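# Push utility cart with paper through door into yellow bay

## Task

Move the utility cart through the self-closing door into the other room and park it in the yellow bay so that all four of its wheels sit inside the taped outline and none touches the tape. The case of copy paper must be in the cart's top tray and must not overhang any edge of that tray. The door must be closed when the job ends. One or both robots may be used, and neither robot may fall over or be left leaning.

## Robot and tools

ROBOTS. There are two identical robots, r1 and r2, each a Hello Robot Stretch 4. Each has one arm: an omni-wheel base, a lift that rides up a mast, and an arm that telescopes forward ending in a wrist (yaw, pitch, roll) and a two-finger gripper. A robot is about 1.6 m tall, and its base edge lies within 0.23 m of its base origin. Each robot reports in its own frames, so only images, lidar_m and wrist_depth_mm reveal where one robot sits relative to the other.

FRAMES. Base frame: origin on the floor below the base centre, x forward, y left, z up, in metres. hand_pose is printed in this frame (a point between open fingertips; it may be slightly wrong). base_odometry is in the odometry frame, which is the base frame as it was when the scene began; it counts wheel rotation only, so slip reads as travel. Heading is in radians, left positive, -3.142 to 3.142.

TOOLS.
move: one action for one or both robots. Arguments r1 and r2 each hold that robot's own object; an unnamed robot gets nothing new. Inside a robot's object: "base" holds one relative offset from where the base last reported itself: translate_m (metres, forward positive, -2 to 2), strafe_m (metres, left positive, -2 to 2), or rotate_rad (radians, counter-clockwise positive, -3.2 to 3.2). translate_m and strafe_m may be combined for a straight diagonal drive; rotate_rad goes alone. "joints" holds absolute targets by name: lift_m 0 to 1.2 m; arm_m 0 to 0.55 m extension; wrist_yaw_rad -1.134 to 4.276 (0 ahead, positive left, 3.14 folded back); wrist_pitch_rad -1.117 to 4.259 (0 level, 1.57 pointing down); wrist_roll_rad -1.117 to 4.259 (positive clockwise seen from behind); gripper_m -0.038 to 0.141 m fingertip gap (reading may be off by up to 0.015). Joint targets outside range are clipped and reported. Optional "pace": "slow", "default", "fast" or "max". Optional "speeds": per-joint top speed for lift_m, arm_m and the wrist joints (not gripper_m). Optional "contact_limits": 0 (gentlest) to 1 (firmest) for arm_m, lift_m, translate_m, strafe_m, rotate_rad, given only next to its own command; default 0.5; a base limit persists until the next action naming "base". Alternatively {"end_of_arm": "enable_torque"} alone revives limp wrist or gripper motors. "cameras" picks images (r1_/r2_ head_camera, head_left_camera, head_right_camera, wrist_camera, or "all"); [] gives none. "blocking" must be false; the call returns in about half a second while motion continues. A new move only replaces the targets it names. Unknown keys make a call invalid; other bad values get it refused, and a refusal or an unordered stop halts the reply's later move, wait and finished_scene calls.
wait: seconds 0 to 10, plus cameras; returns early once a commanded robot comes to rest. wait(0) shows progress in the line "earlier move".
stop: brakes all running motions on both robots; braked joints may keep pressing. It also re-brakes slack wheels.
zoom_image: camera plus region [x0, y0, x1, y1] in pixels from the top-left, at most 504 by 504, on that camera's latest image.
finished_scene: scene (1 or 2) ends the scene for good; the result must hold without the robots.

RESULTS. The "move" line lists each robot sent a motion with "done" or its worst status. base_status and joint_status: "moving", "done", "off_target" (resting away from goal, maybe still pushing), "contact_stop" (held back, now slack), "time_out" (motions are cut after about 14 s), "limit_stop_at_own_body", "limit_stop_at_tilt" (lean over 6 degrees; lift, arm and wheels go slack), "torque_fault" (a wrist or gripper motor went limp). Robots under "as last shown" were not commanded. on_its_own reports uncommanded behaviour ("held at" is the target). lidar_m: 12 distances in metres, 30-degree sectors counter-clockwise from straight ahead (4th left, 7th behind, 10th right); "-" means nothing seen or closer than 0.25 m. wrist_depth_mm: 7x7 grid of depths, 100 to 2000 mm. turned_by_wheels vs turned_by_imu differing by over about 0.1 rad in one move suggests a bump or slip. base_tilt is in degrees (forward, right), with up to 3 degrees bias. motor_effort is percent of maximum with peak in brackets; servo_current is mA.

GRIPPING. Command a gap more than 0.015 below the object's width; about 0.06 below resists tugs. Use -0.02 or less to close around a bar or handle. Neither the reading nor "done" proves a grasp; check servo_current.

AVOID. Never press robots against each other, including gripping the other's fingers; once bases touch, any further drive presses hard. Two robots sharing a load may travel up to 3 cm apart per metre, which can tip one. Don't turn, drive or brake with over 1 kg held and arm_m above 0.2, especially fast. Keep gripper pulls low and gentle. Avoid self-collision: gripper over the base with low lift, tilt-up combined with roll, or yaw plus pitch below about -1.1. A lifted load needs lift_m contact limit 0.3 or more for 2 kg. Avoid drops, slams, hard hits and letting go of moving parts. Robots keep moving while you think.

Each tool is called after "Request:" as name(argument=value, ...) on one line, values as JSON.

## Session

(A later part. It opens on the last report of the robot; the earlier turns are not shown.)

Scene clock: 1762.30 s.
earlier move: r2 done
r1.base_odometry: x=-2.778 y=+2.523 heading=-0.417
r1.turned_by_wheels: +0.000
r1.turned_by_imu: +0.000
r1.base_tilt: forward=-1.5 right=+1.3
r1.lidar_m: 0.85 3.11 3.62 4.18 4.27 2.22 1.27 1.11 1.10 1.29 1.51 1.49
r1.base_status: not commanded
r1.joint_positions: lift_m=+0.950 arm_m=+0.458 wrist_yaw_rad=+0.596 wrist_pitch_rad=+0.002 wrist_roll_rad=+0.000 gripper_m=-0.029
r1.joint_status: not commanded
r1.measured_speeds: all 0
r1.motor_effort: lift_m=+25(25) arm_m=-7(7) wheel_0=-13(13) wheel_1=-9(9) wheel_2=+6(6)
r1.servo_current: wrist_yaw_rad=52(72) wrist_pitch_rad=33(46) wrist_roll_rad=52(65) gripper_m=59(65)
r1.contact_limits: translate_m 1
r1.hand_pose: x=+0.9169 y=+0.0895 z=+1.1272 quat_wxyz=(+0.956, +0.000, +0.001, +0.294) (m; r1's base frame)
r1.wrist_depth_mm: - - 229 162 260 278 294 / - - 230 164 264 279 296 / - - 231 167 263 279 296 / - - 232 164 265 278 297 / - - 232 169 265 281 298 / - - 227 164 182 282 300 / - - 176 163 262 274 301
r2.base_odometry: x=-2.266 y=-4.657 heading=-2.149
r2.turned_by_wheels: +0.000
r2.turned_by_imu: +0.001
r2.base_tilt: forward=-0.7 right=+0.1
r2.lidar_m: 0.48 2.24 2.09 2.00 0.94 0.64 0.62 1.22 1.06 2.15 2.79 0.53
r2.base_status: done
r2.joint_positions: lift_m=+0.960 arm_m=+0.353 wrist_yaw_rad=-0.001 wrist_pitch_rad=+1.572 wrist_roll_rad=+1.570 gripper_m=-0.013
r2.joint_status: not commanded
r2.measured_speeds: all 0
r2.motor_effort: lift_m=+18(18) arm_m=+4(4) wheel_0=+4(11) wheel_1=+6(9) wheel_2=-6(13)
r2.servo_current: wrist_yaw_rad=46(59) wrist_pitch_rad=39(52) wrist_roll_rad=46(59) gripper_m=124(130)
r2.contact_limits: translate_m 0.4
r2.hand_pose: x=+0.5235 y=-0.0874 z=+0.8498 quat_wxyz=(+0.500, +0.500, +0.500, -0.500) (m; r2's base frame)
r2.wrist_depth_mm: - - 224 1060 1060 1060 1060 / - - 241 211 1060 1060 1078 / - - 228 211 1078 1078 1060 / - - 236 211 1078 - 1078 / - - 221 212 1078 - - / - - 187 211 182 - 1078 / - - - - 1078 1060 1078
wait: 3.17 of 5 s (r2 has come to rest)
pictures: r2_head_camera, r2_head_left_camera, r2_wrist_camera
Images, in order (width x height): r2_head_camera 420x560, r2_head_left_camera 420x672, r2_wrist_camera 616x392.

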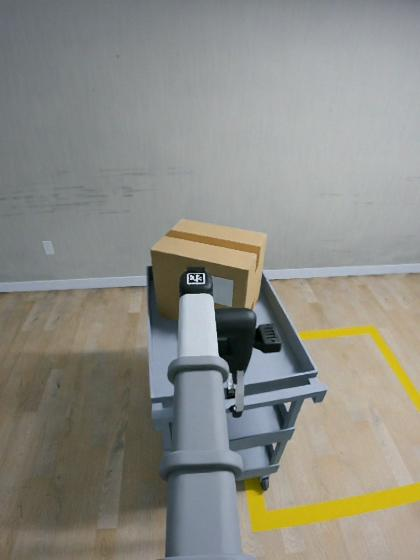

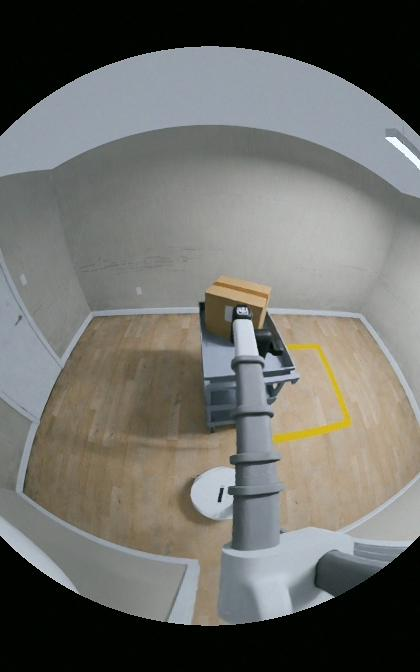

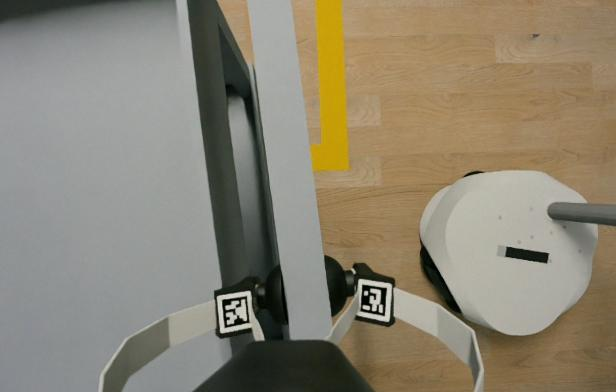

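Request:
move(blocking=false, r2={"joints":{"gripper_m":0.12}}, cameras=[])

Request:
wait(seconds=2, cameras=[])

Request:
move(blocking=false, r2={"joints":{"lift_m":1.19}}, cameras=[])

Request:
wait(seconds=3, cameras=["r2_head_camera"])

Request:
move(blocking=false, r2={"base":{"strafe_m":1.0},"joints":{"arm_m":0.02,"wrist_pitch_rad":0.3,"wrist_roll_rad":0}}, cameras=[])

Request:
wait(seconds=7, cameras=["r2_head_camera","r2_head_right_camera"])

Scene clock: 1782.90 s.
move: r2 moving
r1: as last shown
r1.lidar_m: 0.84 3.08 3.61 4.15 4.25 2.24 1.28 1.11 1.12 1.24 1.51 1.48
r1.motor_effort: lift_m=+25(25) arm_m=-7(7) wheel_0=-12(13) wheel_1=-9(9) wheel_2=+6(6)
r1.servo_current: wrist_yaw_rad=65(65) wrist_pitch_rad=33(46) wrist_roll_rad=39(72) gripper_m=59(65)
r1.contact_limits: translate_m 1
r1.wrist_depth_mm: - - 229 162 260 278 293 / - - 230 164 262 278 294 / - - 231 167 262 279 296 / - - 233 164 264 279 296 / - - 231 168 264 279 298 / - - 226 165 182 281 298 / - - 176 163 262 273 301
r2.base_odometry: x=-2.266 y=-4.657 heading=-2.149
r2.turned_by_wheels: +0.000
r2.turned_by_imu: +0.000
r2.base_tilt: forward=-0.7 right=+0.0
r2.lidar_m: 0.46 2.27 2.12 2.00 0.95 0.65 0.64 1.21 1.08 2.14 2.79 0.53
r2.base_status: not commanded
r2.joint_positions: lift_m=+0.960 arm_m=+0.353 wrist_yaw_rad=-0.001 wrist_pitch_rad=+1.572 wrist_roll_rad=+1.570 gripper_m=+0.009
r2.joint_status: gripper_m moving
r2.measured_speeds: all 0
r2.motor_effort: lift_m=+18(18) arm_m=+4(4) wheel_0=+4(5) wheel_1=+6(6) wheel_2=-6(6)
r2.servo_current: wrist_yaw_rad=46(52) wrist_pitch_rad=46(46) wrist_roll_rad=46(52) gripper_m=104(130)
r2.contact_limits: translate_m 0.4
r2.hand_pose: x=+0.5235 y=-0.0874 z=+0.8498 quat_wxyz=(+0.500, +0.500, +0.500, -0.500) (m; r2's base frame)
r2.wrist_depth_mm: - - 248 1060 1060 1060 1060 / - - 268 212 1098 1060 1078 / - - 227 212 1042 1060 1060 / - - 234 212 1060 - 1060 / - - 221 213 1060 - - / - - 187 213 185 - 1078 / - - - - 1078 1078 1060
pictures: none
No camera images: "cameras" was empty.

Scene clock: 1784.53 s.
earlier move: r2 done
r1.base_odometry: x=-2.778 y=+2.523 heading=-0.417
r1.turned_by_wheels: +0.000
r1.turned_by_imu: +0.000
r1.base_tilt: forward=-1.5 right=+1.3
r1.lidar_m: 0.86 3.12 3.63 4.18 4.24 2.22 1.27 1.10 1.10 1.27 1.52 1.50
r1.base_status: not commanded
r1.joint_positions: lift_m=+0.950 arm_m=+0.458 wrist_yaw_rad=+0.596 wrist_pitch_rad=+0.002 wrist_roll_rad=+0.000 gripper_m=-0.029
r1.joint_status: not commanded
r1.measured_speeds: all 0
r1.motor_effort: lift_m=+25(25) arm_m=-7(7) wheel_0=-13(13) wheel_1=-9(9) wheel_2=+6(6)
r1.servo_current: wrist_yaw_rad=39(72) wrist_pitch_rad=39(52) wrist_roll_rad=46(72) gripper_m=59(65)
r1.contact_limits: translate_m 1
r1.hand_pose: x=+0.9169 y=+0.0895 z=+1.1272 quat_wxyz=(+0.956, +0.000, +0.001, +0.294) (m; r1's base frame)
r1.wrist_depth_mm: - - 230 162 259 277 293 / - - 232 163 263 278 293 / - - 232 167 263 279 296 / - - 232 165 263 279 297 / - - 232 169 263 281 297 / - - 227 165 182 281 300 / - - 177 163 263 274 301
r2.base_odometry: x=-2.266 y=-4.657 heading=-2.149
r2.turned_by_wheels: +0.000
r2.turned_by_imu: +0.000
r2.base_tilt: forward=-0.7 right=+0.1
r2.lidar_m: 0.50 2.24 2.13 2.02 0.94 0.66 0.63 1.21 1.07 2.12 2.79 0.60
r2.base_status: not commanded
r2.joint_positions: lift_m=+0.960 arm_m=+0.353 wrist_yaw_rad=-0.001 wrist_pitch_rad=+1.572 wrist_roll_rad=+1.570 gripper_m=+0.120
r2.joint_status: all done
r2.measured_speeds: all 0
r2.motor_effort: lift_m=+18(18) arm_m=+4(4) wheel_0=+4(5) wheel_1=+6(6) wheel_2=-6(6)
r2.servo_current: wrist_yaw_rad=52(59) wrist_pitch_rad=39(46) wrist_roll_rad=39(59) gripper_m=46(130)
r2.contact_limits: translate_m 0.4
r2.hand_pose: x=+0.5234 y=-0.0874 z=+0.8498 quat_wxyz=(+0.500, +0.500, +0.500, -0.500) (m; r2's base frame)
r2.wrist_depth_mm: - 219 1042 1078 1060 1060 1042 / - 223 216 1078 1060 1060 1060 / - 235 211 1060 1060 1060 1078 / - 235 210 1078 1060 - 842 / - 229 211 1060 1060 - - / - 189 201 1060 198 - - / - 212 239 - 1060 1078 1078
wait: 1.63 of 2 s (r2 has come to rest)
pictures: none
No camera images: "cameras" was empty.

Scene clock: 1785.03 s.
move: r2 moving
r1: as last shown
r1.lidar_m: 0.84 3.12 3.62 4.19 4.25 2.21 1.26 1.11 1.11 1.29 1.49 1.48
r1.motor_effort: lift_m=+24(25) arm_m=-7(7) wheel_0=-12(13) wheel_1=-9(9) wheel_2=+6(6)
r1.servo_current: wrist_yaw_rad=52(65) wrist_pitch_rad=52(52) wrist_roll_rad=46(59) gripper_m=59(65)
r1.contact_limits: translate_m 1
r1.wrist_depth_mm: - - 229 162 262 278 293 / - - 230 164 262 278 294 / - - 232 167 263 278 294 / - - 231 164 264 279 296 / - - 232 169 263 281 298 / - - 226 165 182 281 300 / - - 176 163 263 273 301
r2.base_odometry: x=-2.266 y=-4.657 heading=-2.149
r2.turned_by_wheels: +0.000
r2.turned_by_imu: +0.000
r2.base_tilt: forward=-0.6 right=+0.1
r2.lidar_m: 0.49 2.24 2.14 2.01 0.94 0.65 0.65 1.22 1.07 2.13 2.77 0.56
r2.base_status: not commanded
r2.joint_positions: lift_m=+0.998 arm_m=+0.353 wrist_yaw_rad=-0.001 wrist_pitch_rad=+1.572 wrist_roll_rad=+1.570 gripper_m=+0.120
r2.joint_status: lift_m moving
r2.measured_speeds: translate_m=+0.000 strafe_m=+0.000 rotate_rad=+0.000 lift_m=+0.140 arm_m=+0.000 wrist_yaw_rad=+0.000 wrist_pitch_rad=+0.000 wrist_roll_rad=+0.000
r2.motor_effort: lift_m=+27(34) arm_m=+4(4) wheel_0=+3(4) wheel_1=+5(6) wheel_2=-3(6)
r2.servo_current: wrist_yaw_rad=52(52) wrist_pitch_rad=39(46) wrist_roll_rad=46(59) gripper_m=52(52)
r2.contact_limits: translate_m 0.4
r2.hand_pose: x=+0.5236 y=-0.0874 z=+0.8874 quat_wxyz=(+0.500, +0.500, +0.500, -0.500) (m; r2's base frame)
r2.wrist_depth_mm: - 281 244 1098 1098 1098 1078 / - 265 245 1098 1078 1078 1098 / - 255 245 1098 1098 1098 1098 / - - 246 1118 1118 - 1098 / - - 246 1118 1098 - - / - 185 199 1098 214 - 1098 / - - 254 - 1098 1098 1098
pictures: none
No camera images: "cameras" was empty.

Scene clock: 1786.57 s.
earlier move: r2 done
r1.base_odometry: x=-2.778 y=+2.523 heading=-0.417
r1.turned_by_wheels: +0.000
r1.turned_by_imu: +0.000
r1.base_tilt: forward=-1.5 right=+1.3
r1.lidar_m: 0.85 3.10 3.65 4.16 4.26 2.19 1.27 1.10 1.09 1.28 1.50 1.49
r1.base_status: not commanded
r1.joint_positions: lift_m=+0.950 arm_m=+0.458 wrist_yaw_rad=+0.596 wrist_pitch_rad=+0.002 wrist_roll_rad=+0.000 gripper_m=-0.029
r1.joint_status: not commanded
r1.measured_speeds: all 0
r1.motor_effort: lift_m=+25(25) arm_m=-7(7) wheel_0=-13(13) wheel_1=-9(9) wheel_2=+6(6)
r1.servo_current: wrist_yaw_rad=39(72) wrist_pitch_rad=46(52) wrist_roll_rad=59(65) gripper_m=52(65)
r1.contact_limits: translate_m 1
r1.hand_pose: x=+0.9169 y=+0.0895 z=+1.1272 quat_wxyz=(+0.956, +0.000, +0.001, +0.294) (m; r1's base frame)
r1.wrist_depth_mm: - - 229 162 258 278 293 / - - 230 164 262 278 294 / - - 230 167 265 279 294 / - - 231 163 264 281 294 / - - 232 169 263 281 300 / - - 227 165 182 281 298 / - - 176 163 264 272 301
r2.base_odometry: x=-2.266 y=-4.658 heading=-2.149
r2.turned_by_wheels: +0.000
r2.turned_by_imu: +0.000
r2.base_tilt: forward=-0.6 right=+0.1
r2.lidar_m: 0.52 2.24 2.13 2.01 0.95 0.66 0.65 1.23 1.06 2.13 2.79 0.57
r2.base_status: not commanded
r2.joint_positions: lift_m=+1.190 arm_m=+0.353 wrist_yaw_rad=-0.001 wrist_pitch_rad=+1.572 wrist_roll_rad=+1.570 gripper_m=+0.120
r2.joint_status: all done
r2.measured_speeds: all 0
r2.motor_effort: lift_m=+21(34) arm_m=+4(4) wheel_0=+2(4) wheel_1=+3(6) wheel_2=-1(6)
r2.servo_current: wrist_yaw_rad=39(52) wrist_pitch_rad=39(46) wrist_roll_rad=46(59) gripper_m=46(59)
r2.contact_limits: translate_m 0.4
r2.hand_pose: x=+0.5236 y=-0.0874 z=+1.0795 quat_wxyz=(+0.500, +0.500, +0.500, -0.500) (m; r2's base frame)
r2.wrist_depth_mm: 1281 1308 1308 1308 1308 1308 1255 / 484 469 442 1308 1308 1281 1281 / - - 439 1281 1281 1281 1281 / 462 - - 1308 1336 1308 1308 / 469 - 455 1308 1308 - 1281 / 484 185 196 1281 198 1281 1281 / - - - - 1281 1308 1281
wait: 1.53 of 3 s (r2 has come to rest)
pictures: r2_head_camera
Images, in order (width x height): r2_head_camera 420x560.

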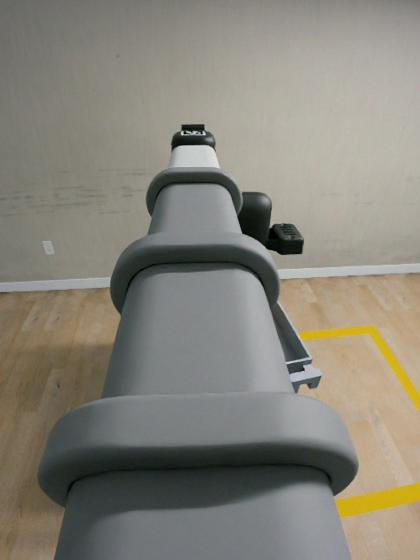

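Scene clock: 1787.07 s.
move: r2 moving
r1: as last shown
r1.lidar_m: 0.84 3.11 3.64 4.19 4.27 2.19 1.24 1.08 1.10 1.28 1.51 1.49
r1.servo_current: wrist_yaw_rad=65(65) wrist_pitch_rad=46(46) wrist_roll_rad=39(59) gripper_m=52(59)
r1.contact_limits: translate_m 1
r1.wrist_depth_mm: - - 229 162 258 278 294 / - - 229 164 264 279 293 / - - 232 167 263 279 293 / - - 232 164 265 279 297 / - - 232 169 263 281 297 / - - 227 165 182 282 301 / - - 176 163 264 273 300
r2.base_odometry: x=-2.236 y=-4.677 heading=-2.149
r2.turned_by_wheels: +0.000
r2.turned_by_imu: +0.000
r2.base_tilt: forward=-0.6 right=+0.1
r2.lidar_m: 0.51 2.23 2.07 1.97 0.96 0.68 0.64 1.27 1.08 2.16 2.85 0.58
r2.base_status: strafe_m moving
r2.joint_positions: lift_m=+1.190 arm_m=+0.302 wrist_yaw_rad=-0.001 wrist_pitch_rad=+0.997 wrist_roll_rad=+0.981 gripper_m=+0.120
r2.joint_status: arm_m moving; wrist_pitch_rad moving; wrist_roll_rad moving
r2.measured_speeds: translate_m=+0.000 strafe_m=+0.140 rotate_rad=+0.001 lift_m=+0.000 arm_m=-0.195 wrist_yaw_rad=+0.000 wrist_pitch_rad=-1.771 wrist_roll_rad=-1.819
r2.motor_effort: lift_m=+21(21) arm_m=-7(12) wheel_0=-11(13) wheel_1=+10(11) wheel_2=+1(2)
r2.servo_current: wrist_yaw_rad=46(59) wrist_pitch_rad=137(143) wrist_roll_rad=65(130) gripper_m=52(52)
r2.hand_pose: x=+0.6300 y=-0.0875 z=+1.1258 quat_wxyz=(+0.775, +0.414, +0.421, -0.225) (m; r2's base frame)
r2.wrist_depth_mm: - 459 1808 1756 1499 1366 1205 / 500 436 410 615 574 1255 1205 / 488 413 430 525 - 445 1138 / 455 427 512 597 - 424 1118 / 439 512 597 - - 418 1078 / 1921 1756 196 - 187 1098 1025 / 1921 1756 1537 - - 1098 1025
pictures: none
No camera images: "cameras" was empty.

Scene clock: 1791.23 s.
earlier move: r2 done
r1.base_odometry: x=-2.778 y=+2.523 heading=-0.417
r1.turned_by_wheels: +0.000
r1.turned_by_imu: +0.000
r1.base_tilt: forward=-1.5 right=+1.3
r1.lidar_m: 0.85 3.09 3.63 4.17 4.27 2.22 1.29 1.09 1.10 1.30 1.50 1.46
r1.base_status: not commanded
r1.joint_positions: lift_m=+0.950 arm_m=+0.458 wrist_yaw_rad=+0.596 wrist_pitch_rad=+0.002 wrist_roll_rad=+0.000 gripper_m=-0.029
r1.joint_status: not commanded
r1.measured_speeds: all 0
r1.motor_effort: lift_m=+25(25) arm_m=-7(7) wheel_0=-13(13) wheel_1=-9(10) wheel_2=+6(6)
r1.servo_current: wrist_yaw_rad=46(72) wrist_pitch_rad=46(52) wrist_roll_rad=33(72) gripper_m=59(65)
r1.contact_limits: translate_m 1
r1.hand_pose: x=+0.9169 y=+0.0895 z=+1.1272 quat_wxyz=(+0.956, +0.000, +0.001, +0.294) (m; r1's base frame)
r1.wrist_depth_mm: - - 230 162 259 279 294 / - - 230 164 263 278 294 / - - 231 167 263 279 296 / - - 230 164 262 279 296 / - - 233 169 264 281 300 / - - 226 165 181 281 300 / - - 177 163 264 274 303
r2.base_odometry: x=-1.429 y=-5.204 heading=-2.149
r2.turned_by_wheels: +0.000
r2.turned_by_imu: +0.001
r2.base_tilt: forward=-0.7 right=+0.1
r2.lidar_m: 2.13 1.51 1.07 1.00 1.01 0.70 0.65 0.70 0.92 2.26 1.03 1.19
r2.base_status: done
r2.joint_positions: lift_m=+1.190 arm_m=+0.020 wrist_yaw_rad=-0.001 wrist_pitch_rad=+0.307 wrist_roll_rad=+0.002 gripper_m=+0.120
r2.joint_status: all done
r2.measured_speeds: all 0
r2.motor_effort: lift_m=+20(21) arm_m=-7(12) wheel_0=-1(15) wheel_1=+0(12) wheel_2=+0(2)
r2.servo_current: wrist_yaw_rad=46(59) wrist_pitch_rad=52(163) wrist_roll_rad=39(130) gripper_m=46(59)
r2.hand_pose: x=+0.4659 y=-0.0876 z=+1.2807 quat_wxyz=(+0.988, +0.001, +0.153, -0.001) (m; r2's base frame)
r2.wrist_depth_mm: - - - - - - - / - - - - - - - / - - - - - - - / - - - - - - - / - - - - - - - / - - 201 - 197 - - / - 1808 1921 - 1808 1756 -
wait: 4.17 of 7 s (r2 has come to rest)
pictures: r2_head_camera, r2_head_right_camera
Images, in order (width x height): r2_head_camera 420x560, r2_head_right_camera 420x672.

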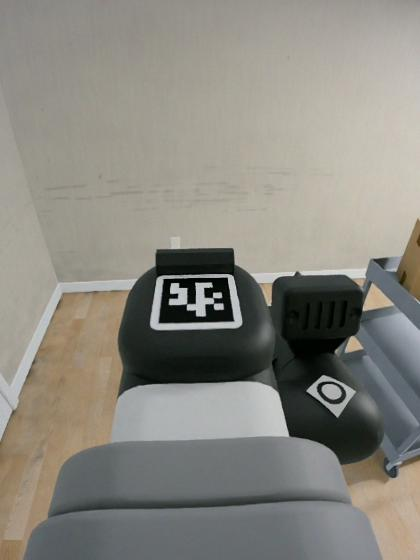

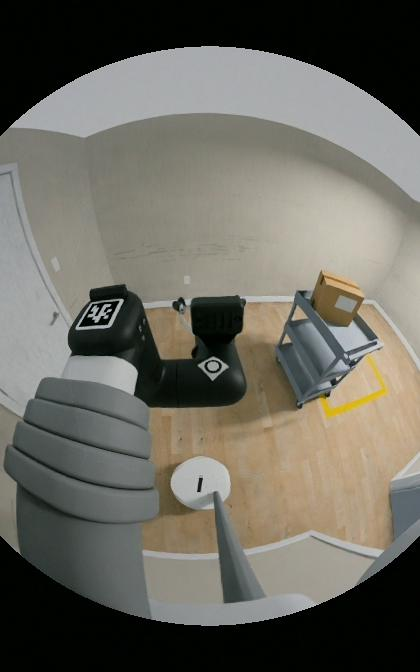

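Request:
move(blocking=false, r2={"base":{"translate_m":0.97}}, cameras=[])

Request:
wait(seconds=8, cameras=[])

Request:
move(blocking=false, r2={"base":{"rotate_rad":-1.57},"joints":{"wrist_pitch_rad":0.3}}, cameras=[])

Request:
wait(seconds=5, cameras=["r2_head_camera","r2_wrist_camera"])

Scene clock: 1797.00 s.
move: r2 moving
r1: as last shown
r1.lidar_m: 0.84 3.10 3.62 4.18 4.26 2.21 1.29 1.10 1.11 1.27 1.51 1.49
r1.motor_effort: lift_m=+25(25) arm_m=-7(7) wheel_0=-12(13) wheel_1=-9(9) wheel_2=+6(6)
r1.servo_current: wrist_yaw_rad=33(65) wrist_pitch_rad=39(52) wrist_roll_rad=39(59) gripper_m=59(59)
r1.contact_limits: translate_m 1
r1.wrist_depth_mm: - - 229 162 260 279 294 / - - 229 164 260 278 294 / - - 231 167 263 278 294 / - - 232 164 263 279 296 / - - 233 169 264 279 298 / - - 227 165 182 282 300 / - - 176 163 263 276 303
r2.base_odometry: x=-1.446 y=-5.230 heading=-2.149
r2.turned_by_wheels: +0.000
r2.turned_by_imu: +0.000
r2.base_tilt: forward=-0.7 right=+0.1
r2.lidar_m: 2.11 1.58 1.03 1.03 1.07 0.74 0.68 0.72 0.96 2.39 1.00 1.17
r2.base_status: translate_m moving
r2.joint_positions: lift_m=+1.190 arm_m=+0.020 wrist_yaw_rad=-0.001 wrist_pitch_rad=+0.307 wrist_roll_rad=+0.002 gripper_m=+0.120
r2.joint_status: not commanded
r2.measured_speeds: translate_m=+0.122 strafe_m=+0.000 rotate_rad=-0.002 lift_m=+0.000 arm_m=+0.000 wrist_yaw_rad=+0.000 wrist_pitch_rad=+0.000 wrist_roll_rad=+0.000
r2.motor_effort: lift_m=+20(20) arm_m=-7(7) wheel_0=+4(9) wheel_1=+7(8) wheel_2=-12(13)
r2.servo_current: wrist_yaw_rad=39(52) wrist_pitch_rad=46(52) wrist_roll_rad=39(59) gripper_m=59(59)
r2.hand_pose: x=+0.4659 y=-0.0876 z=+1.2807 quat_wxyz=(+0.988, +0.001, +0.153, -0.001) (m; r2's base frame)
r2.wrist_depth_mm: - - - - - - - / - - - - - - - / - - - - - - - / - - - - - - - / - - - - - - - / - - 200 - 197 - - / - 1756 1863 - 1808 1756 1808
pictures: none
No camera images: "cameras" was empty.

Scene clock: 1801.23 s.
earlier move: r2 done
r1.base_odometry: x=-2.778 y=+2.523 heading=-0.417
r1.turned_by_wheels: +0.000
r1.turned_by_imu: +0.000
r1.base_tilt: forward=-1.5 right=+1.3
r1.lidar_m: 0.86 3.11 3.64 4.18 4.25 2.18 1.27 1.10 1.10 1.29 1.50 1.48
r1.base_status: not commanded
r1.joint_positions: lift_m=+0.950 arm_m=+0.458 wrist_yaw_rad=+0.596 wrist_pitch_rad=+0.002 wrist_roll_rad=+0.000 gripper_m=-0.029
r1.joint_status: not commanded
r1.measured_speeds: all 0
r1.motor_effort: lift_m=+25(25) arm_m=-7(7) wheel_0=-12(13) wheel_1=-9(10) wheel_2=+6(6)
r1.servo_current: wrist_yaw_rad=59(72) wrist_pitch_rad=39(52) wrist_roll_rad=39(65) gripper_m=59(65)
r1.contact_limits: translate_m 1
r1.hand_pose: x=+0.9169 y=+0.0895 z=+1.1272 quat_wxyz=(+0.956, +0.000, +0.001, +0.294) (m; r1's base frame)
r1.wrist_depth_mm: - - 230 162 260 278 294 / - - 230 164 264 278 294 / - - 231 167 264 277 294 / - - 231 164 264 279 296 / - - 232 169 265 281 297 / - - 227 165 183 282 300 / - - 176 163 263 274 303
r2.base_odometry: x=-1.958 y=-6.016 heading=-2.149
r2.turned_by_wheels: +0.000
r2.turned_by_imu: +0.001
r2.base_tilt: forward=-0.7 right=+0.1
r2.lidar_m: 1.16 1.22 1.12 1.01 1.08 1.48 1.63 1.69 0.86 0.77 1.75 1.24
r2.base_status: done
r2.joint_positions: lift_m=+1.190 arm_m=+0.020 wrist_yaw_rad=-0.001 wrist_pitch_rad=+0.307 wrist_roll_rad=+0.002 gripper_m=+0.120
r2.joint_status: not commanded
r2.measured_speeds: all 0
r2.motor_effort: lift_m=+20(20) arm_m=-7(7) wheel_0=+3(10) wheel_1=+3(10) wheel_2=-2(14)
r2.servo_current: wrist_yaw_rad=33(59) wrist_pitch_rad=46(59) wrist_roll_rad=59(59) gripper_m=52(59)
r2.hand_pose: x=+0.4659 y=-0.0876 z=+1.2807 quat_wxyz=(+0.988, +0.001, +0.153, -0.001) (m; r2's base frame)
r2.wrist_depth_mm: - - - - - - - / - - - - - - - / - - - - - - - / - - - - - - - / - - - - - - - / - 185 189 - 185 - - / - - - - - - -
wait: 4.23 of 8 s (r2 has come to rest)
pictures: none
No camera images: "cameras" was empty.

Scene clock: 1801.73 s.
move: r2 moving
r1: as last shown
r1.lidar_m: 0.84 3.11 3.62 4.16 4.27 2.21 1.26 1.10 1.09 1.28 1.51 1.49
r1.motor_effort: lift_m=+25(25) arm_m=-7(7) wheel_0=-13(13) wheel_1=-9(9) wheel_2=+6(6)
r1.servo_current: wrist_yaw_rad=46(65) wrist_pitch_rad=39(46) wrist_roll_rad=52(65) gripper_m=59(59)
r1.contact_limits: translate_m 1
r1.wrist_depth_mm: - - 229 162 259 278 294 / - - 230 163 264 278 293 / - - 231 167 264 278 294 / - - 230 164 265 281 296 / - - 233 169 265 279 297 / - - 227 164 182 282 300 / - - 176 163 263 273 303
r2.base_odometry: x=-1.958 y=-6.016 heading=-2.278
r2.turned_by_wheels: -0.129
r2.turned_by_imu: -0.125
r2.base_tilt: forward=-0.7 right=+0.1
r2.lidar_m: 1.14 1.17 1.18 1.00 1.06 1.29 1.63 1.65 0.93 0.79 0.80 1.30
r2.base_status: rotate_rad moving
r2.joint_positions: lift_m=+1.190 arm_m=+0.020 wrist_yaw_rad=-0.001 wrist_pitch_rad=+0.307 wrist_roll_rad=+0.002 gripper_m=+0.120
r2.joint_status: all done
r2.measured_speeds: translate_m=+0.001 strafe_m=+0.001 rotate_rad=-0.494 lift_m=+0.000 arm_m=+0.000 wrist_yaw_rad=+0.000 wrist_pitch_rad=+0.000 wrist_roll_rad=+0.000
r2.motor_effort: lift_m=+20(20) arm_m=-6(7) wheel_0=+6(8) wheel_1=+8(9) wheel_2=+8(9)
r2.servo_current: wrist_yaw_rad=39(59) wrist_pitch_rad=52(52) wrist_roll_rad=39(59) gripper_m=52(52)
r2.hand_pose: x=+0.4659 y=-0.0876 z=+1.2807 quat_wxyz=(+0.988, +0.001, +0.153, -0.001) (m; r2's base frame)
r2.wrist_depth_mm: - - - - - - - / - - - - - - - / - - - - - - - / - - - - - - - / - - - - - - - / - 186 190 - 185 - - / - - - - - - -
pictures: none
No camera images: "cameras" was empty.

Scene clock: 1804.03 s.
earlier move: r2 done
r1.base_odometry: x=-2.778 y=+2.523 heading=-0.417
r1.turned_by_wheels: +0.000
r1.turned_by_imu: +0.000
r1.base_tilt: forward=-1.5 right=+1.3
r1.lidar_m: 0.83 3.14 3.62 4.18 4.24 2.20 1.27 1.10 1.11 1.28 1.51 1.48
r1.base_status: not commanded
r1.joint_positions: lift_m=+0.950 arm_m=+0.458 wrist_yaw_rad=+0.596 wrist_pitch_rad=+0.002 wrist_roll_rad=+0.000 gripper_m=-0.029
r1.joint_status: not commanded
r1.measured_speeds: all 0
r1.motor_effort: lift_m=+24(25) arm_m=-7(7) wheel_0=-13(13) wheel_1=-9(10) wheel_2=+6(6)
r1.servo_current: wrist_yaw_rad=52(65) wrist_pitch_rad=39(46) wrist_roll_rad=65(72) gripper_m=59(65)
r1.contact_limits: translate_m 1
r1.hand_pose: x=+0.9169 y=+0.0895 z=+1.1272 quat_wxyz=(+0.956, +0.000, +0.001, +0.294) (m; r1's base frame)
r1.wrist_depth_mm: - - 229 162 260 279 294 / - - 230 164 263 279 294 / - - 231 167 262 281 296 / - - 232 164 263 279 296 / - - 233 169 265 279 300 / - - 227 165 182 281 298 / - - 176 163 263 274 301
r2.base_odometry: x=-1.958 y=-6.016 heading=+2.566
r2.turned_by_wheels: -1.440
r2.turned_by_imu: -1.401
r2.base_tilt: forward=-0.7 right=+0.1
r2.lidar_m: 0.79 1.73 1.22 1.16 1.22 1.14 1.04 1.09 1.51 1.62 1.67 0.88
r2.base_status: done
r2.joint_positions: lift_m=+1.190 arm_m=+0.020 wrist_yaw_rad=-0.001 wrist_pitch_rad=+0.307 wrist_roll_rad=+0.002 gripper_m=+0.120
r2.joint_status: all done
r2.measured_speeds: all 0
r2.motor_effort: lift_m=+20(20) arm_m=-7(7) wheel_0=+5(11) wheel_1=+5(9) wheel_2=+6(10)
r2.servo_current: wrist_yaw_rad=39(65) wrist_pitch_rad=46(59) wrist_roll_rad=59(59) gripper_m=52(59)
r2.hand_pose: x=+0.4659 y=-0.0876 z=+1.2807 quat_wxyz=(+0.988, +0.001, +0.153, -0.001) (m; r2's base frame)
r2.wrist_depth_mm: - - - - - - - / - - - - - - - / - - - - - - - / - - - - - - - / - - 732 759 - - - / - - 201 723 186 - - / 1756 1863 778 - - 1708 1756
wait: 2.30 of 5 s (r2 has come to rest)
pictures: r2_head_camera, r2_wrist_camera
Images, in order (width x height): r2_head_camera 420x560, r2_wrist_camera 616x392.

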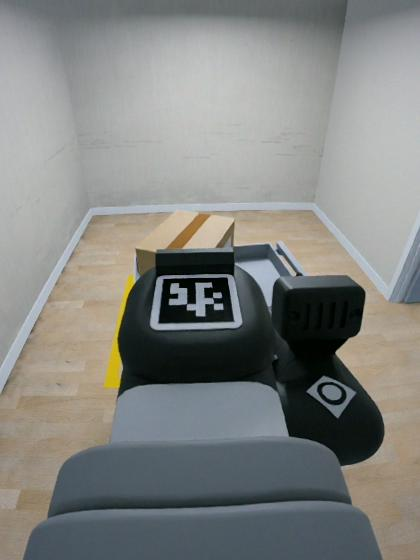

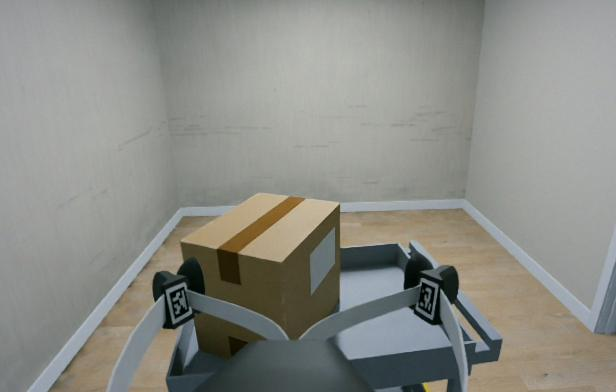

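Request:
move(blocking=false, r2={"base":{"rotate_rad":0.05},"joints":{"lift_m":0.62,"wrist_pitch_rad":0.0,"gripper_m":0.13}}, cameras=[])

Request:
wait(seconds=5, cameras=["r2_head_camera","r2_wrist_camera","r2_head_left_camera"])

Scene clock: 1813.77 s.
move: r2 moving
r1: as last shown
r1.lidar_m: 0.84 3.10 3.64 4.17 4.27 2.23 1.26 1.11 1.09 1.29 1.51 1.48
r1.motor_effort: lift_m=+25(25) arm_m=-7(7) wheel_0=-12(13) wheel_1=-9(10) wheel_2=+6(6)
r1.servo_current: wrist_yaw_rad=59(65) wrist_pitch_rad=39(46) wrist_roll_rad=52(59) gripper_m=59(59)
r1.contact_limits: translate_m 1
r1.wrist_depth_mm: - - 229 162 259 279 294 / - - 230 163 263 278 294 / - - 230 167 263 279 296 / - - 231 164 263 279 296 / - - 232 170 264 281 298 / - - 227 165 182 283 301 / - - 176 163 264 276 300
r2.base_odometry: x=-1.958 y=-6.016 heading=+2.615
r2.turned_by_wheels: +0.049
r2.turned_by_imu: +0.048
r2.base_tilt: forward=-0.6 right=+0.1
r2.lidar_m: 0.75 1.64 1.22 1.17 1.24 1.12 1.01 1.12 1.60 1.62 1.72 0.85
r2.base_status: rotate_rad moving
r2.joint_positions: lift_m=+1.152 arm_m=+0.020 wrist_yaw_rad=-0.001 wrist_pitch_rad=+0.009 wrist_roll_rad=+0.002 gripper_m=+0.129
r2.joint_status: lift_m moving; wrist_pitch_rad moving; gripper_m moving
r2.measured_speeds: translate_m=+0.000 strafe_m=+0.000 rotate_rad=+0.000 lift_m=-0.146 arm_m=+0.000 wrist_yaw_rad=+0.000 wrist_pitch_rad=-0.046 wrist_roll_rad=+0.000
r2.motor_effort: lift_m=+8(19) arm_m=-7(7) wheel_0=-7(7) wheel_1=-5(6) wheel_2=-7(8)
r2.servo_current: wrist_yaw_rad=52(65) wrist_pitch_rad=85(156) wrist_roll_rad=65(65) gripper_m=52(98)
r2.hand_pose: x=+0.4794 y=-0.0876 z=+1.3281 quat_wxyz=(+1.000, +0.001, +0.004, +0.000) (m; r2's base frame)
r2.wrist_depth_mm: - - - - - - - / - - - - - - - / - - - - - - - / - - - - - - - / - - - - - - - / - - 217 904 213 - - / - - 707 - - - -
pictures: none
No camera images: "cameras" was empty.

Scene clock: 1816.47 s.
earlier move: r2 done
r1.base_odometry: x=-2.778 y=+2.523 heading=-0.417
r1.turned_by_wheels: +0.000
r1.turned_by_imu: +0.000
r1.base_tilt: forward=-1.5 right=+1.3
r1.lidar_m: 0.84 3.14 3.64 4.21 4.27 2.21 1.27 1.11 1.12 1.31 1.47 1.46
r1.base_status: not commanded
r1.joint_positions: lift_m=+0.950 arm_m=+0.458 wrist_yaw_rad=+0.596 wrist_pitch_rad=+0.002 wrist_roll_rad=+0.000 gripper_m=-0.029
r1.joint_status: not commanded
r1.measured_speeds: all 0
r1.motor_effort: lift_m=+24(25) arm_m=-7(7) wheel_0=-13(13) wheel_1=-9(10) wheel_2=+6(6)
r1.servo_current: wrist_yaw_rad=59(78) wrist_pitch_rad=39(52) wrist_roll_rad=46(65) gripper_m=59(65)
r1.contact_limits: translate_m 1
r1.hand_pose: x=+0.9169 y=+0.0895 z=+1.1272 quat_wxyz=(+0.956, +0.000, +0.001, +0.294) (m; r1's base frame)
r1.wrist_depth_mm: - - 229 162 260 278 294 / - - 230 164 263 279 294 / - - 230 167 263 279 296 / - - 231 164 265 279 296 / - - 232 169 264 281 298 / - - 227 164 182 282 300 / - - 176 163 263 273 301
r2.base_odometry: x=-1.958 y=-6.016 heading=+2.615
r2.turned_by_wheels: +0.000
r2.turned_by_imu: +0.000
r2.base_tilt: forward=-0.7 right=+0.0
r2.lidar_m: 0.75 1.65 1.20 1.17 1.22 1.11 1.01 1.10 1.56 1.62 1.72 0.83
r2.base_status: done
r2.joint_positions: lift_m=+0.620 arm_m=+0.020 wrist_yaw_rad=-0.001 wrist_pitch_rad=+0.008 wrist_roll_rad=+0.002 gripper_m=+0.130
r2.joint_status: all done
r2.measured_speeds: all 0
r2.motor_effort: lift_m=+14(19) arm_m=-7(7) wheel_0=-5(7) wheel_1=-5(6) wheel_2=-7(8)
r2.servo_current: wrist_yaw_rad=39(65) wrist_pitch_rad=52(156) wrist_roll_rad=33(65) gripper_m=46(98)
r2.hand_pose: x=+0.4794 y=-0.0876 z=+0.7962 quat_wxyz=(+1.000, +0.001, +0.004, +0.000) (m; r2's base frame)
r2.wrist_depth_mm: - - - - - - - / - - 647 597 - - - / - - 654 609 - - - / - - 539 549 559 564 - / - - - - - - - / - - 193 164 192 591 - / 1618 1661 732 - - - 1537
wait: 2.70 of 5 s (r2 has come to rest)
pictures: r2_head_camera, r2_head_left_camera, r2_wrist_camera
Images, in order (width x height): r2_head_camera 420x560, r2_head_left_camera 420x672, r2_wrist_camera 616x392.

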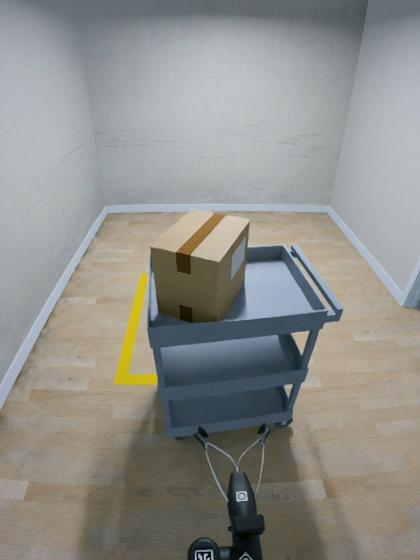

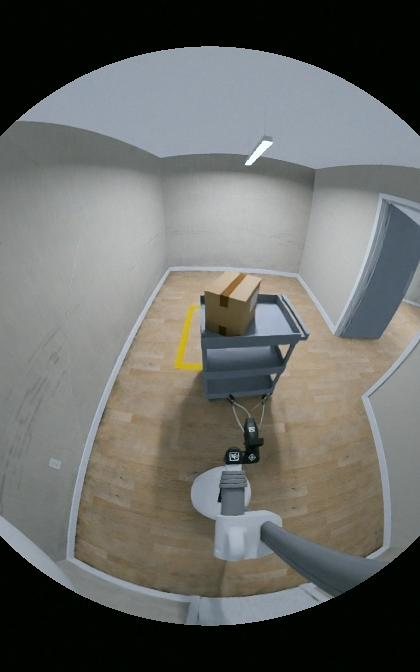

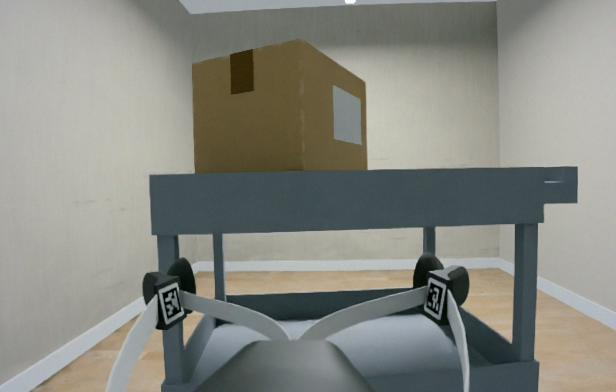

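Request:
move(blocking=false, r2={"joints":{"lift_m":0.65}}, cameras=[])

Request:
wait(seconds=2, cameras=[])

Request:
move(blocking=false, r2={"base":{"translate_m":0.5},"pace":"slow","contact_limits":{"translate_m":0.4}}, cameras=[])

Request:
wait(seconds=8, cameras=["r2_head_camera","r2_wrist_camera"])

Scene clock: 1828.20 s.
move: r2 moving
r1: as last shown
r1.lidar_m: 0.85 3.10 3.63 4.17 4.26 2.22 1.28 1.10 1.11 1.30 1.51 1.48
r1.motor_effort: lift_m=+25(25) arm_m=-7(7) wheel_0=-12(13) wheel_1=-9(9) wheel_2=+6(6)
r1.servo_current: wrist_yaw_rad=59(72) wrist_pitch_rad=39(52) wrist_roll_rad=46(59) gripper_m=59(65)
r1.contact_limits: translate_m 1
r1.wrist_depth_mm: - - 229 162 260 278 294 / - - 230 164 263 278 294 / - - 231 167 264 278 294 / - - 231 164 264 279 294 / - - 231 169 263 281 298 / - - 226 165 182 281 298 / - - 176 163 264 276 300
r2.base_odometry: x=-1.958 y=-6.016 heading=+2.615
r2.turned_by_wheels: +0.000
r2.turned_by_imu: +0.000
r2.base_tilt: forward=-0.7 right=+0.1
r2.lidar_m: 0.78 1.66 1.21 1.15 1.22 1.09 1.04 1.11 1.59 1.62 1.72 0.85
r2.base_status: not commanded
r2.joint_positions: lift_m=+0.647 arm_m=+0.020 wrist_yaw_rad=-0.001 wrist_pitch_rad=+0.008 wrist_roll_rad=+0.002 gripper_m=+0.130
r2.joint_status: lift_m moving
r2.measured_speeds: translate_m=+0.000 strafe_m=+0.000 rotate_rad=+0.000 lift_m=+0.044 arm_m=+0.000 wrist_yaw_rad=+0.000 wrist_pitch_rad=+0.000 wrist_roll_rad=+0.000
r2.motor_effort: lift_m=+21(24) arm_m=-7(7) wheel_0=-5(5) wheel_1=-5(5) wheel_2=-7(7)
r2.servo_current: wrist_yaw_rad=39(52) wrist_pitch_rad=59(59) wrist_roll_rad=52(52) gripper_m=46(59)
r2.hand_pose: x=+0.4794 y=-0.0876 z=+0.8231 quat_wxyz=(+1.000, +0.001, +0.004, +0.000) (m; r2's base frame)
r2.wrist_depth_mm: - - - - - - - / - - 668 597 - - - / - - 654 615 - - - / - - 544 554 564 569 - / - - 976 - - - - / - - 201 - 195 591 - / 1618 1708 - - - - 1661
pictures: none
No camera images: "cameras" was empty.

Scene clock: 1828.63 s.
earlier move: r2 done
r1.base_odometry: x=-2.778 y=+2.523 heading=-0.417
r1.turned_by_wheels: +0.000
r1.turned_by_imu: +0.000
r1.base_tilt: forward=-1.5 right=+1.3
r1.lidar_m: 0.86 3.11 3.64 4.17 4.25 2.20 1.28 1.12 1.12 1.29 1.50 1.48
r1.base_status: not commanded
r1.joint_positions: lift_m=+0.950 arm_m=+0.458 wrist_yaw_rad=+0.596 wrist_pitch_rad=+0.002 wrist_roll_rad=+0.000 gripper_m=-0.029
r1.joint_status: not commanded
r1.measured_speeds: all 0
r1.motor_effort: lift_m=+25(25) arm_m=-7(7) wheel_0=-13(13) wheel_1=-9(9) wheel_2=+6(6)
r1.servo_current: wrist_yaw_rad=33(72) wrist_pitch_rad=39(52) wrist_roll_rad=46(59) gripper_m=59(65)
r1.contact_limits: translate_m 1
r1.hand_pose: x=+0.9169 y=+0.0895 z=+1.1272 quat_wxyz=(+0.956, +0.000, +0.001, +0.294) (m; r1's base frame)
r1.wrist_depth_mm: - - 230 162 259 277 294 / - - 230 164 262 279 291 / - - 232 167 263 281 294 / - - 232 164 264 279 296 / - - 232 169 264 279 298 / - - 228 165 182 282 301 / - - 176 163 263 273 301
r2.base_odometry: x=-1.958 y=-6.016 heading=+2.615
r2.turned_by_wheels: +0.000
r2.turned_by_imu: +0.000
r2.base_tilt: forward=-0.7 right=+0.1
r2.lidar_m: 0.76 1.66 1.21 1.16 1.22 1.11 1.04 1.11 1.59 1.63 1.71 0.83
r2.base_status: not commanded
r2.joint_positions: lift_m=+0.650 arm_m=+0.020 wrist_yaw_rad=-0.001 wrist_pitch_rad=+0.008 wrist_roll_rad=+0.002 gripper_m=+0.130
r2.joint_status: all done
r2.measured_speeds: all 0
r2.motor_effort: lift_m=+21(24) arm_m=-7(7) wheel_0=-5(5) wheel_1=-5(5) wheel_2=-7(8)
r2.servo_current: wrist_yaw_rad=39(59) wrist_pitch_rad=52(59) wrist_roll_rad=46(59) gripper_m=46(65)
r2.hand_pose: x=+0.4794 y=-0.0876 z=+0.8257 quat_wxyz=(+1.000, +0.001, +0.004, +0.000) (m; r2's base frame)
r2.wrist_depth_mm: - - - - - - - / - - 668 597 - - - / - - 654 609 - - - / - - 544 549 564 569 - / - - 544 - - - - / - - 201 - 195 591 - / 1618 1708 768 - - - 1618
wait: 0.43 of 2 s (r2 has come to rest)
pictures: none
No camera images: "cameras" was empty.

Scene clock: 1829.13 s.
move: r2 moving
r1: as last shown
r1.lidar_m: 0.86 3.07 3.64 4.20 4.25 2.24 1.28 1.10 1.10 1.28 1.49 1.48
r1.motor_effort: lift_m=+24(25) arm_m=-7(7) wheel_0=-12(13) wheel_1=-9(9) wheel_2=+6(6)
r1.servo_current: wrist_yaw_rad=52(65) wrist_pitch_rad=46(46) wrist_roll_rad=52(59) gripper_m=59(59)
r1.contact_limits: translate_m 1
r1.wrist_depth_mm: - - 229 162 259 279 294 / - - 230 164 263 279 294 / - - 232 166 264 279 294 / - - 231 164 264 281 296 / - - 231 169 264 281 298 / - - 226 164 182 281 300 / - - 176 163 264 274 303
r2.base_odometry: x=-1.969 y=-6.010 heading=+2.615
r2.turned_by_wheels: +0.000
r2.turned_by_imu: +0.000
r2.base_tilt: forward=-0.7 right=+0.0
r2.lidar_m: 0.76 1.66 1.21 1.16 1.19 1.10 1.05 1.10 1.58 1.61 1.71 0.84
r2.base_status: translate_m moving
r2.joint_positions: lift_m=+0.650 arm_m=+0.020 wrist_yaw_rad=-0.001 wrist_pitch_rad=+0.008 wrist_roll_rad=+0.002 gripper_m=+0.130
r2.joint_status: not commanded
r2.measured_speeds: translate_m=+0.048 strafe_m=+0.000 rotate_rad=+0.001 lift_m=+0.000 arm_m=+0.000 wrist_yaw_rad=+0.000 wrist_pitch_rad=+0.000 wrist_roll_rad=+0.000
r2.motor_effort: lift_m=+21(21) arm_m=-7(7) wheel_0=+5(8) wheel_1=+6(6) wheel_2=-11(11)
r2.servo_current: wrist_yaw_rad=33(59) wrist_pitch_rad=52(52) wrist_roll_rad=46(59) gripper_m=52(52)
r2.contact_limits: translate_m 0.4
r2.hand_pose: x=+0.4794 y=-0.0876 z=+0.8257 quat_wxyz=(+1.000, +0.001, +0.004, +0.000) (m; r2's base frame)
r2.wrist_depth_mm: - - - - - - - / - - 647 591 - - - / - - 647 591 - - - / - - 539 544 549 559 640 / - - 535 - - - - / - - 201 - 195 585 - / 1661 1756 768 - - - 1618
pictures: none
No camera images: "cameras" was empty.

Scene clock: 1834.90 s.
earlier move: r2 done
r1.base_odometry: x=-2.778 y=+2.523 heading=-0.417
r1.turned_by_wheels: +0.000
r1.turned_by_imu: +0.000
r1.base_tilt: forward=-1.5 right=+1.3
r1.lidar_m: 0.86 3.10 3.61 4.18 4.25 2.21 1.29 1.11 1.10 1.27 1.49 1.48
r1.base_status: not commanded
r1.joint_positions: lift_m=+0.950 arm_m=+0.458 wrist_yaw_rad=+0.596 wrist_pitch_rad=+0.002 wrist_roll_rad=+0.000 gripper_m=-0.029
r1.joint_status: not commanded
r1.measured_speeds: all 0
r1.motor_effort: lift_m=+25(25) arm_m=-7(7) wheel_0=-12(13) wheel_1=-9(10) wheel_2=+6(6)
r1.servo_current: wrist_yaw_rad=52(72) wrist_pitch_rad=46(46) wrist_roll_rad=59(65) gripper_m=52(65)
r1.contact_limits: translate_m 1
r1.hand_pose: x=+0.9169 y=+0.0895 z=+1.1272 quat_wxyz=(+0.956, +0.000, +0.001, +0.294) (m; r1's base frame)
r1.wrist_depth_mm: - - 229 162 260 279 294 / - - 230 163 263 278 293 / - - 230 167 263 279 294 / - - 229 164 264 279 294 / - - 230 169 264 281 298 / - - 227 165 182 282 300 / - - 176 163 263 274 303
r2.base_odometry: x=-2.390 y=-5.765 heading=+2.615
r2.turned_by_wheels: +0.000
r2.turned_by_imu: +0.001
r2.base_tilt: forward=-0.7 right=+0.1
r2.lidar_m: 0.45 0.50 1.23 1.15 1.24 1.65 1.53 1.60 1.70 1.63 2.10 0.50
r2.base_status: done
r2.joint_positions: lift_m=+0.650 arm_m=+0.020 wrist_yaw_rad=-0.001 wrist_pitch_rad=+0.007 wrist_roll_rad=+0.002 gripper_m=+0.130
r2.joint_status: not commanded
r2.measured_speeds: all 0
r2.motor_effort: lift_m=+21(21) arm_m=+4(7) wheel_0=+4(11) wheel_1=+4(9) wheel_2=-5(15)
r2.servo_current: wrist_yaw_rad=46(59) wrist_pitch_rad=46(65) wrist_roll_rad=46(65) gripper_m=46(59)
r2.contact_limits: translate_m 0.4
r2.hand_pose: x=+0.4792 y=-0.0876 z=+0.8258 quat_wxyz=(+1.000, +0.001, +0.004, +0.000) (m; r2's base frame)
r2.wrist_depth_mm: 351 283 332 480 - - - / 353 286 329 452 - - - / 355 290 330 455 - - - / 349 287 306 394 - 549 - / 245 244 244 242 241 240 239 / 248 245 216 243 192 241 - / 1576 1756 1808 - - 1661 1708
wait: 5.77 of 8 s (r2 has come to rest)
pictures: r2_head_camera, r2_wrist_camera
Images, in order (width x height): r2_head_camera 420x560, r2_wrist_camera 616x392.

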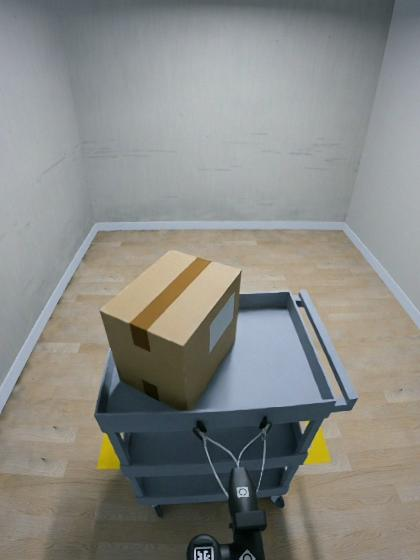

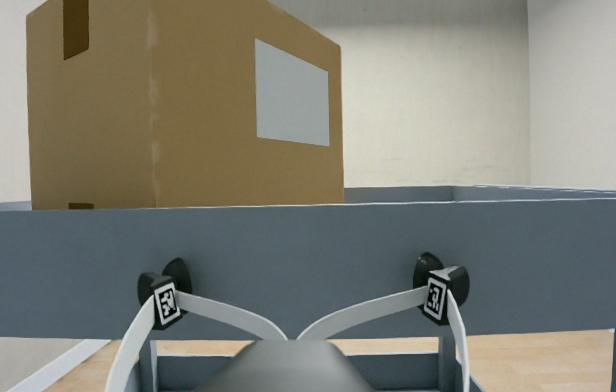

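Request:
move(blocking=false, r2={"base":{"translate_m":0.25},"pace":"slow","contact_limits":{"translate_m":0.4}}, cameras=[])

Request:
wait(seconds=8, cameras=["r2_head_camera","r2_wrist_camera"])

Scene clock: 1840.63 s.
move: r2 moving
r1: as last shown
r1.lidar_m: 0.85 3.12 3.63 4.15 4.27 2.22 1.29 1.10 1.10 1.28 1.51 1.50
r1.motor_effort: lift_m=+24(25) arm_m=-7(7) wheel_0=-12(13) wheel_1=-9(9) wheel_2=+6(6)
r1.servo_current: wrist_yaw_rad=65(72) wrist_pitch_rad=46(46) wrist_roll_rad=39(59) gripper_m=59(59)
r1.contact_limits: translate_m 1
r1.wrist_depth_mm: - - 229 163 259 279 296 / - - 229 164 264 278 293 / - - 231 167 263 279 294 / - - 231 164 263 281 296 / - - 231 169 265 281 298 / - - 228 165 182 281 298 / - - 176 163 263 274 301
r2.base_odometry: x=-2.401 y=-5.759 heading=+2.615
r2.turned_by_wheels: +0.000
r2.turned_by_imu: +0.001
r2.base_tilt: forward=-0.7 right=+0.1
r2.lidar_m: 0.48 0.49 1.20 1.14 1.20 1.62 1.57 1.65 1.71 1.63 2.11 0.51
r2.base_status: translate_m moving
r2.joint_positions: lift_m=+0.650 arm_m=+0.020 wrist_yaw_rad=-0.001 wrist_pitch_rad=+0.007 wrist_roll_rad=+0.002 gripper_m=+0.130
r2.joint_status: not commanded
r2.measured_speeds: translate_m=+0.048 strafe_m=+0.000 rotate_rad=+0.001 lift_m=+0.000 arm_m=+0.000 wrist_yaw_rad=+0.000 wrist_pitch_rad=+0.000 wrist_roll_rad=+0.000
r2.motor_effort: lift_m=+21(21) arm_m=+5(5) wheel_0=+7(12) wheel_1=+8(8) wheel_2=-11(11)
r2.servo_current: wrist_yaw_rad=46(59) wrist_pitch_rad=52(52) wrist_roll_rad=46(59) gripper_m=46(52)
r2.contact_limits: translate_m 0.4
r2.hand_pose: x=+0.4792 y=-0.0876 z=+0.8258 quat_wxyz=(+1.000, +0.001, +0.004, +0.000) (m; r2's base frame)
r2.wrist_depth_mm: 345 287 334 484 - - - / 349 287 334 462 - - - / 353 290 336 462 - - - / 343 289 312 399 - 504 - / 245 242 243 242 241 240 239 / 246 205 217 243 192 240 - / 1618 1756 1863 - - 1618 1708
pictures: none
No camera images: "cameras" was empty.

Scene clock: 1843.90 s.
earlier move: r2 done
r1.base_odometry: x=-2.778 y=+2.523 heading=-0.417
r1.turned_by_wheels: +0.000
r1.turned_by_imu: +0.000
r1.base_tilt: forward=-1.5 right=+1.3
r1.lidar_m: 0.84 3.10 3.63 4.20 4.27 2.22 1.28 1.12 1.11 1.27 1.50 1.49
r1.base_status: not commanded
r1.joint_positions: lift_m=+0.950 arm_m=+0.458 wrist_yaw_rad=+0.596 wrist_pitch_rad=+0.002 wrist_roll_rad=+0.000 gripper_m=-0.029
r1.joint_status: not commanded
r1.measured_speeds: all 0
r1.motor_effort: lift_m=+25(25) arm_m=-7(7) wheel_0=-12(13) wheel_1=-9(9) wheel_2=+6(6)
r1.servo_current: wrist_yaw_rad=65(72) wrist_pitch_rad=46(52) wrist_roll_rad=52(65) gripper_m=52(65)
r1.contact_limits: translate_m 1
r1.hand_pose: x=+0.9169 y=+0.0895 z=+1.1272 quat_wxyz=(+0.956, +0.000, +0.001, +0.294) (m; r1's base frame)
r1.wrist_depth_mm: - - 229 162 260 278 293 / - - 231 163 263 277 294 / - - 231 167 263 279 294 / - - 231 164 264 281 296 / - - 231 169 265 281 298 / - - 227 165 182 282 298 / - - 177 163 263 273 301
r2.base_odometry: x=-2.606 y=-5.640 heading=+2.615
r2.turned_by_wheels: +0.000
r2.turned_by_imu: +0.001
r2.base_tilt: forward=-0.7 right=+0.0
r2.lidar_m: 0.48 0.51 1.21 1.14 1.22 1.68 1.78 1.88 1.71 1.61 1.97 0.53
r2.base_status: done
r2.joint_positions: lift_m=+0.650 arm_m=+0.020 wrist_yaw_rad=+0.000 wrist_pitch_rad=+0.007 wrist_roll_rad=+0.002 gripper_m=+0.130
r2.joint_status: not commanded
r2.measured_speeds: all 0
r2.motor_effort: lift_m=+21(21) arm_m=+5(5) wheel_0=+5(12) wheel_1=+6(8) wheel_2=-5(12)
r2.servo_current: wrist_yaw_rad=52(59) wrist_pitch_rad=46(59) wrist_roll_rad=52(59) gripper_m=46(59)
r2.contact_limits: translate_m 0.4
r2.hand_pose: x=+0.4792 y=-0.0875 z=+0.8258 quat_wxyz=(+1.000, +0.001, +0.004, +0.000) (m; r2's base frame)
r2.wrist_depth_mm: 290 362 - - - - - / 300 359 452 - - - - / 300 362 469 - - - - / 291 353 433 - 691 359 - / 243 242 244 246 248 247 249 / 244 244 216 246 192 249 - / 1499 1808 1863 - 1808 277 1756
wait: 3.27 of 8 s (r2 has come to rest)
pictures: r2_head_camera, r2_wrist_camera
Images, in order (width x height): r2_head_camera 420x560, r2_wrist_camera 616x392.

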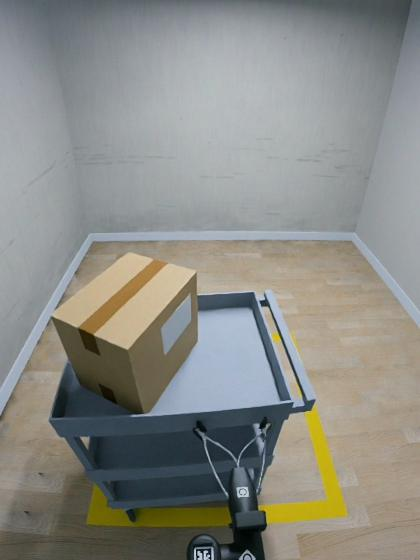

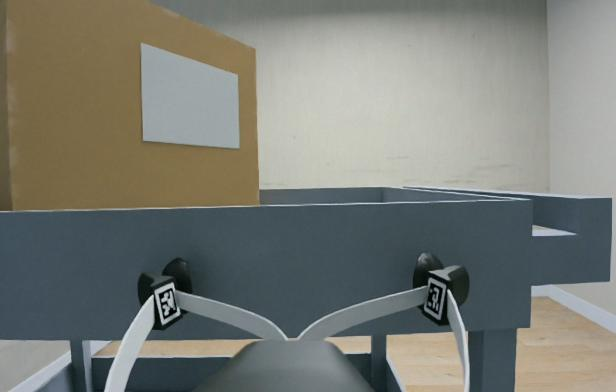

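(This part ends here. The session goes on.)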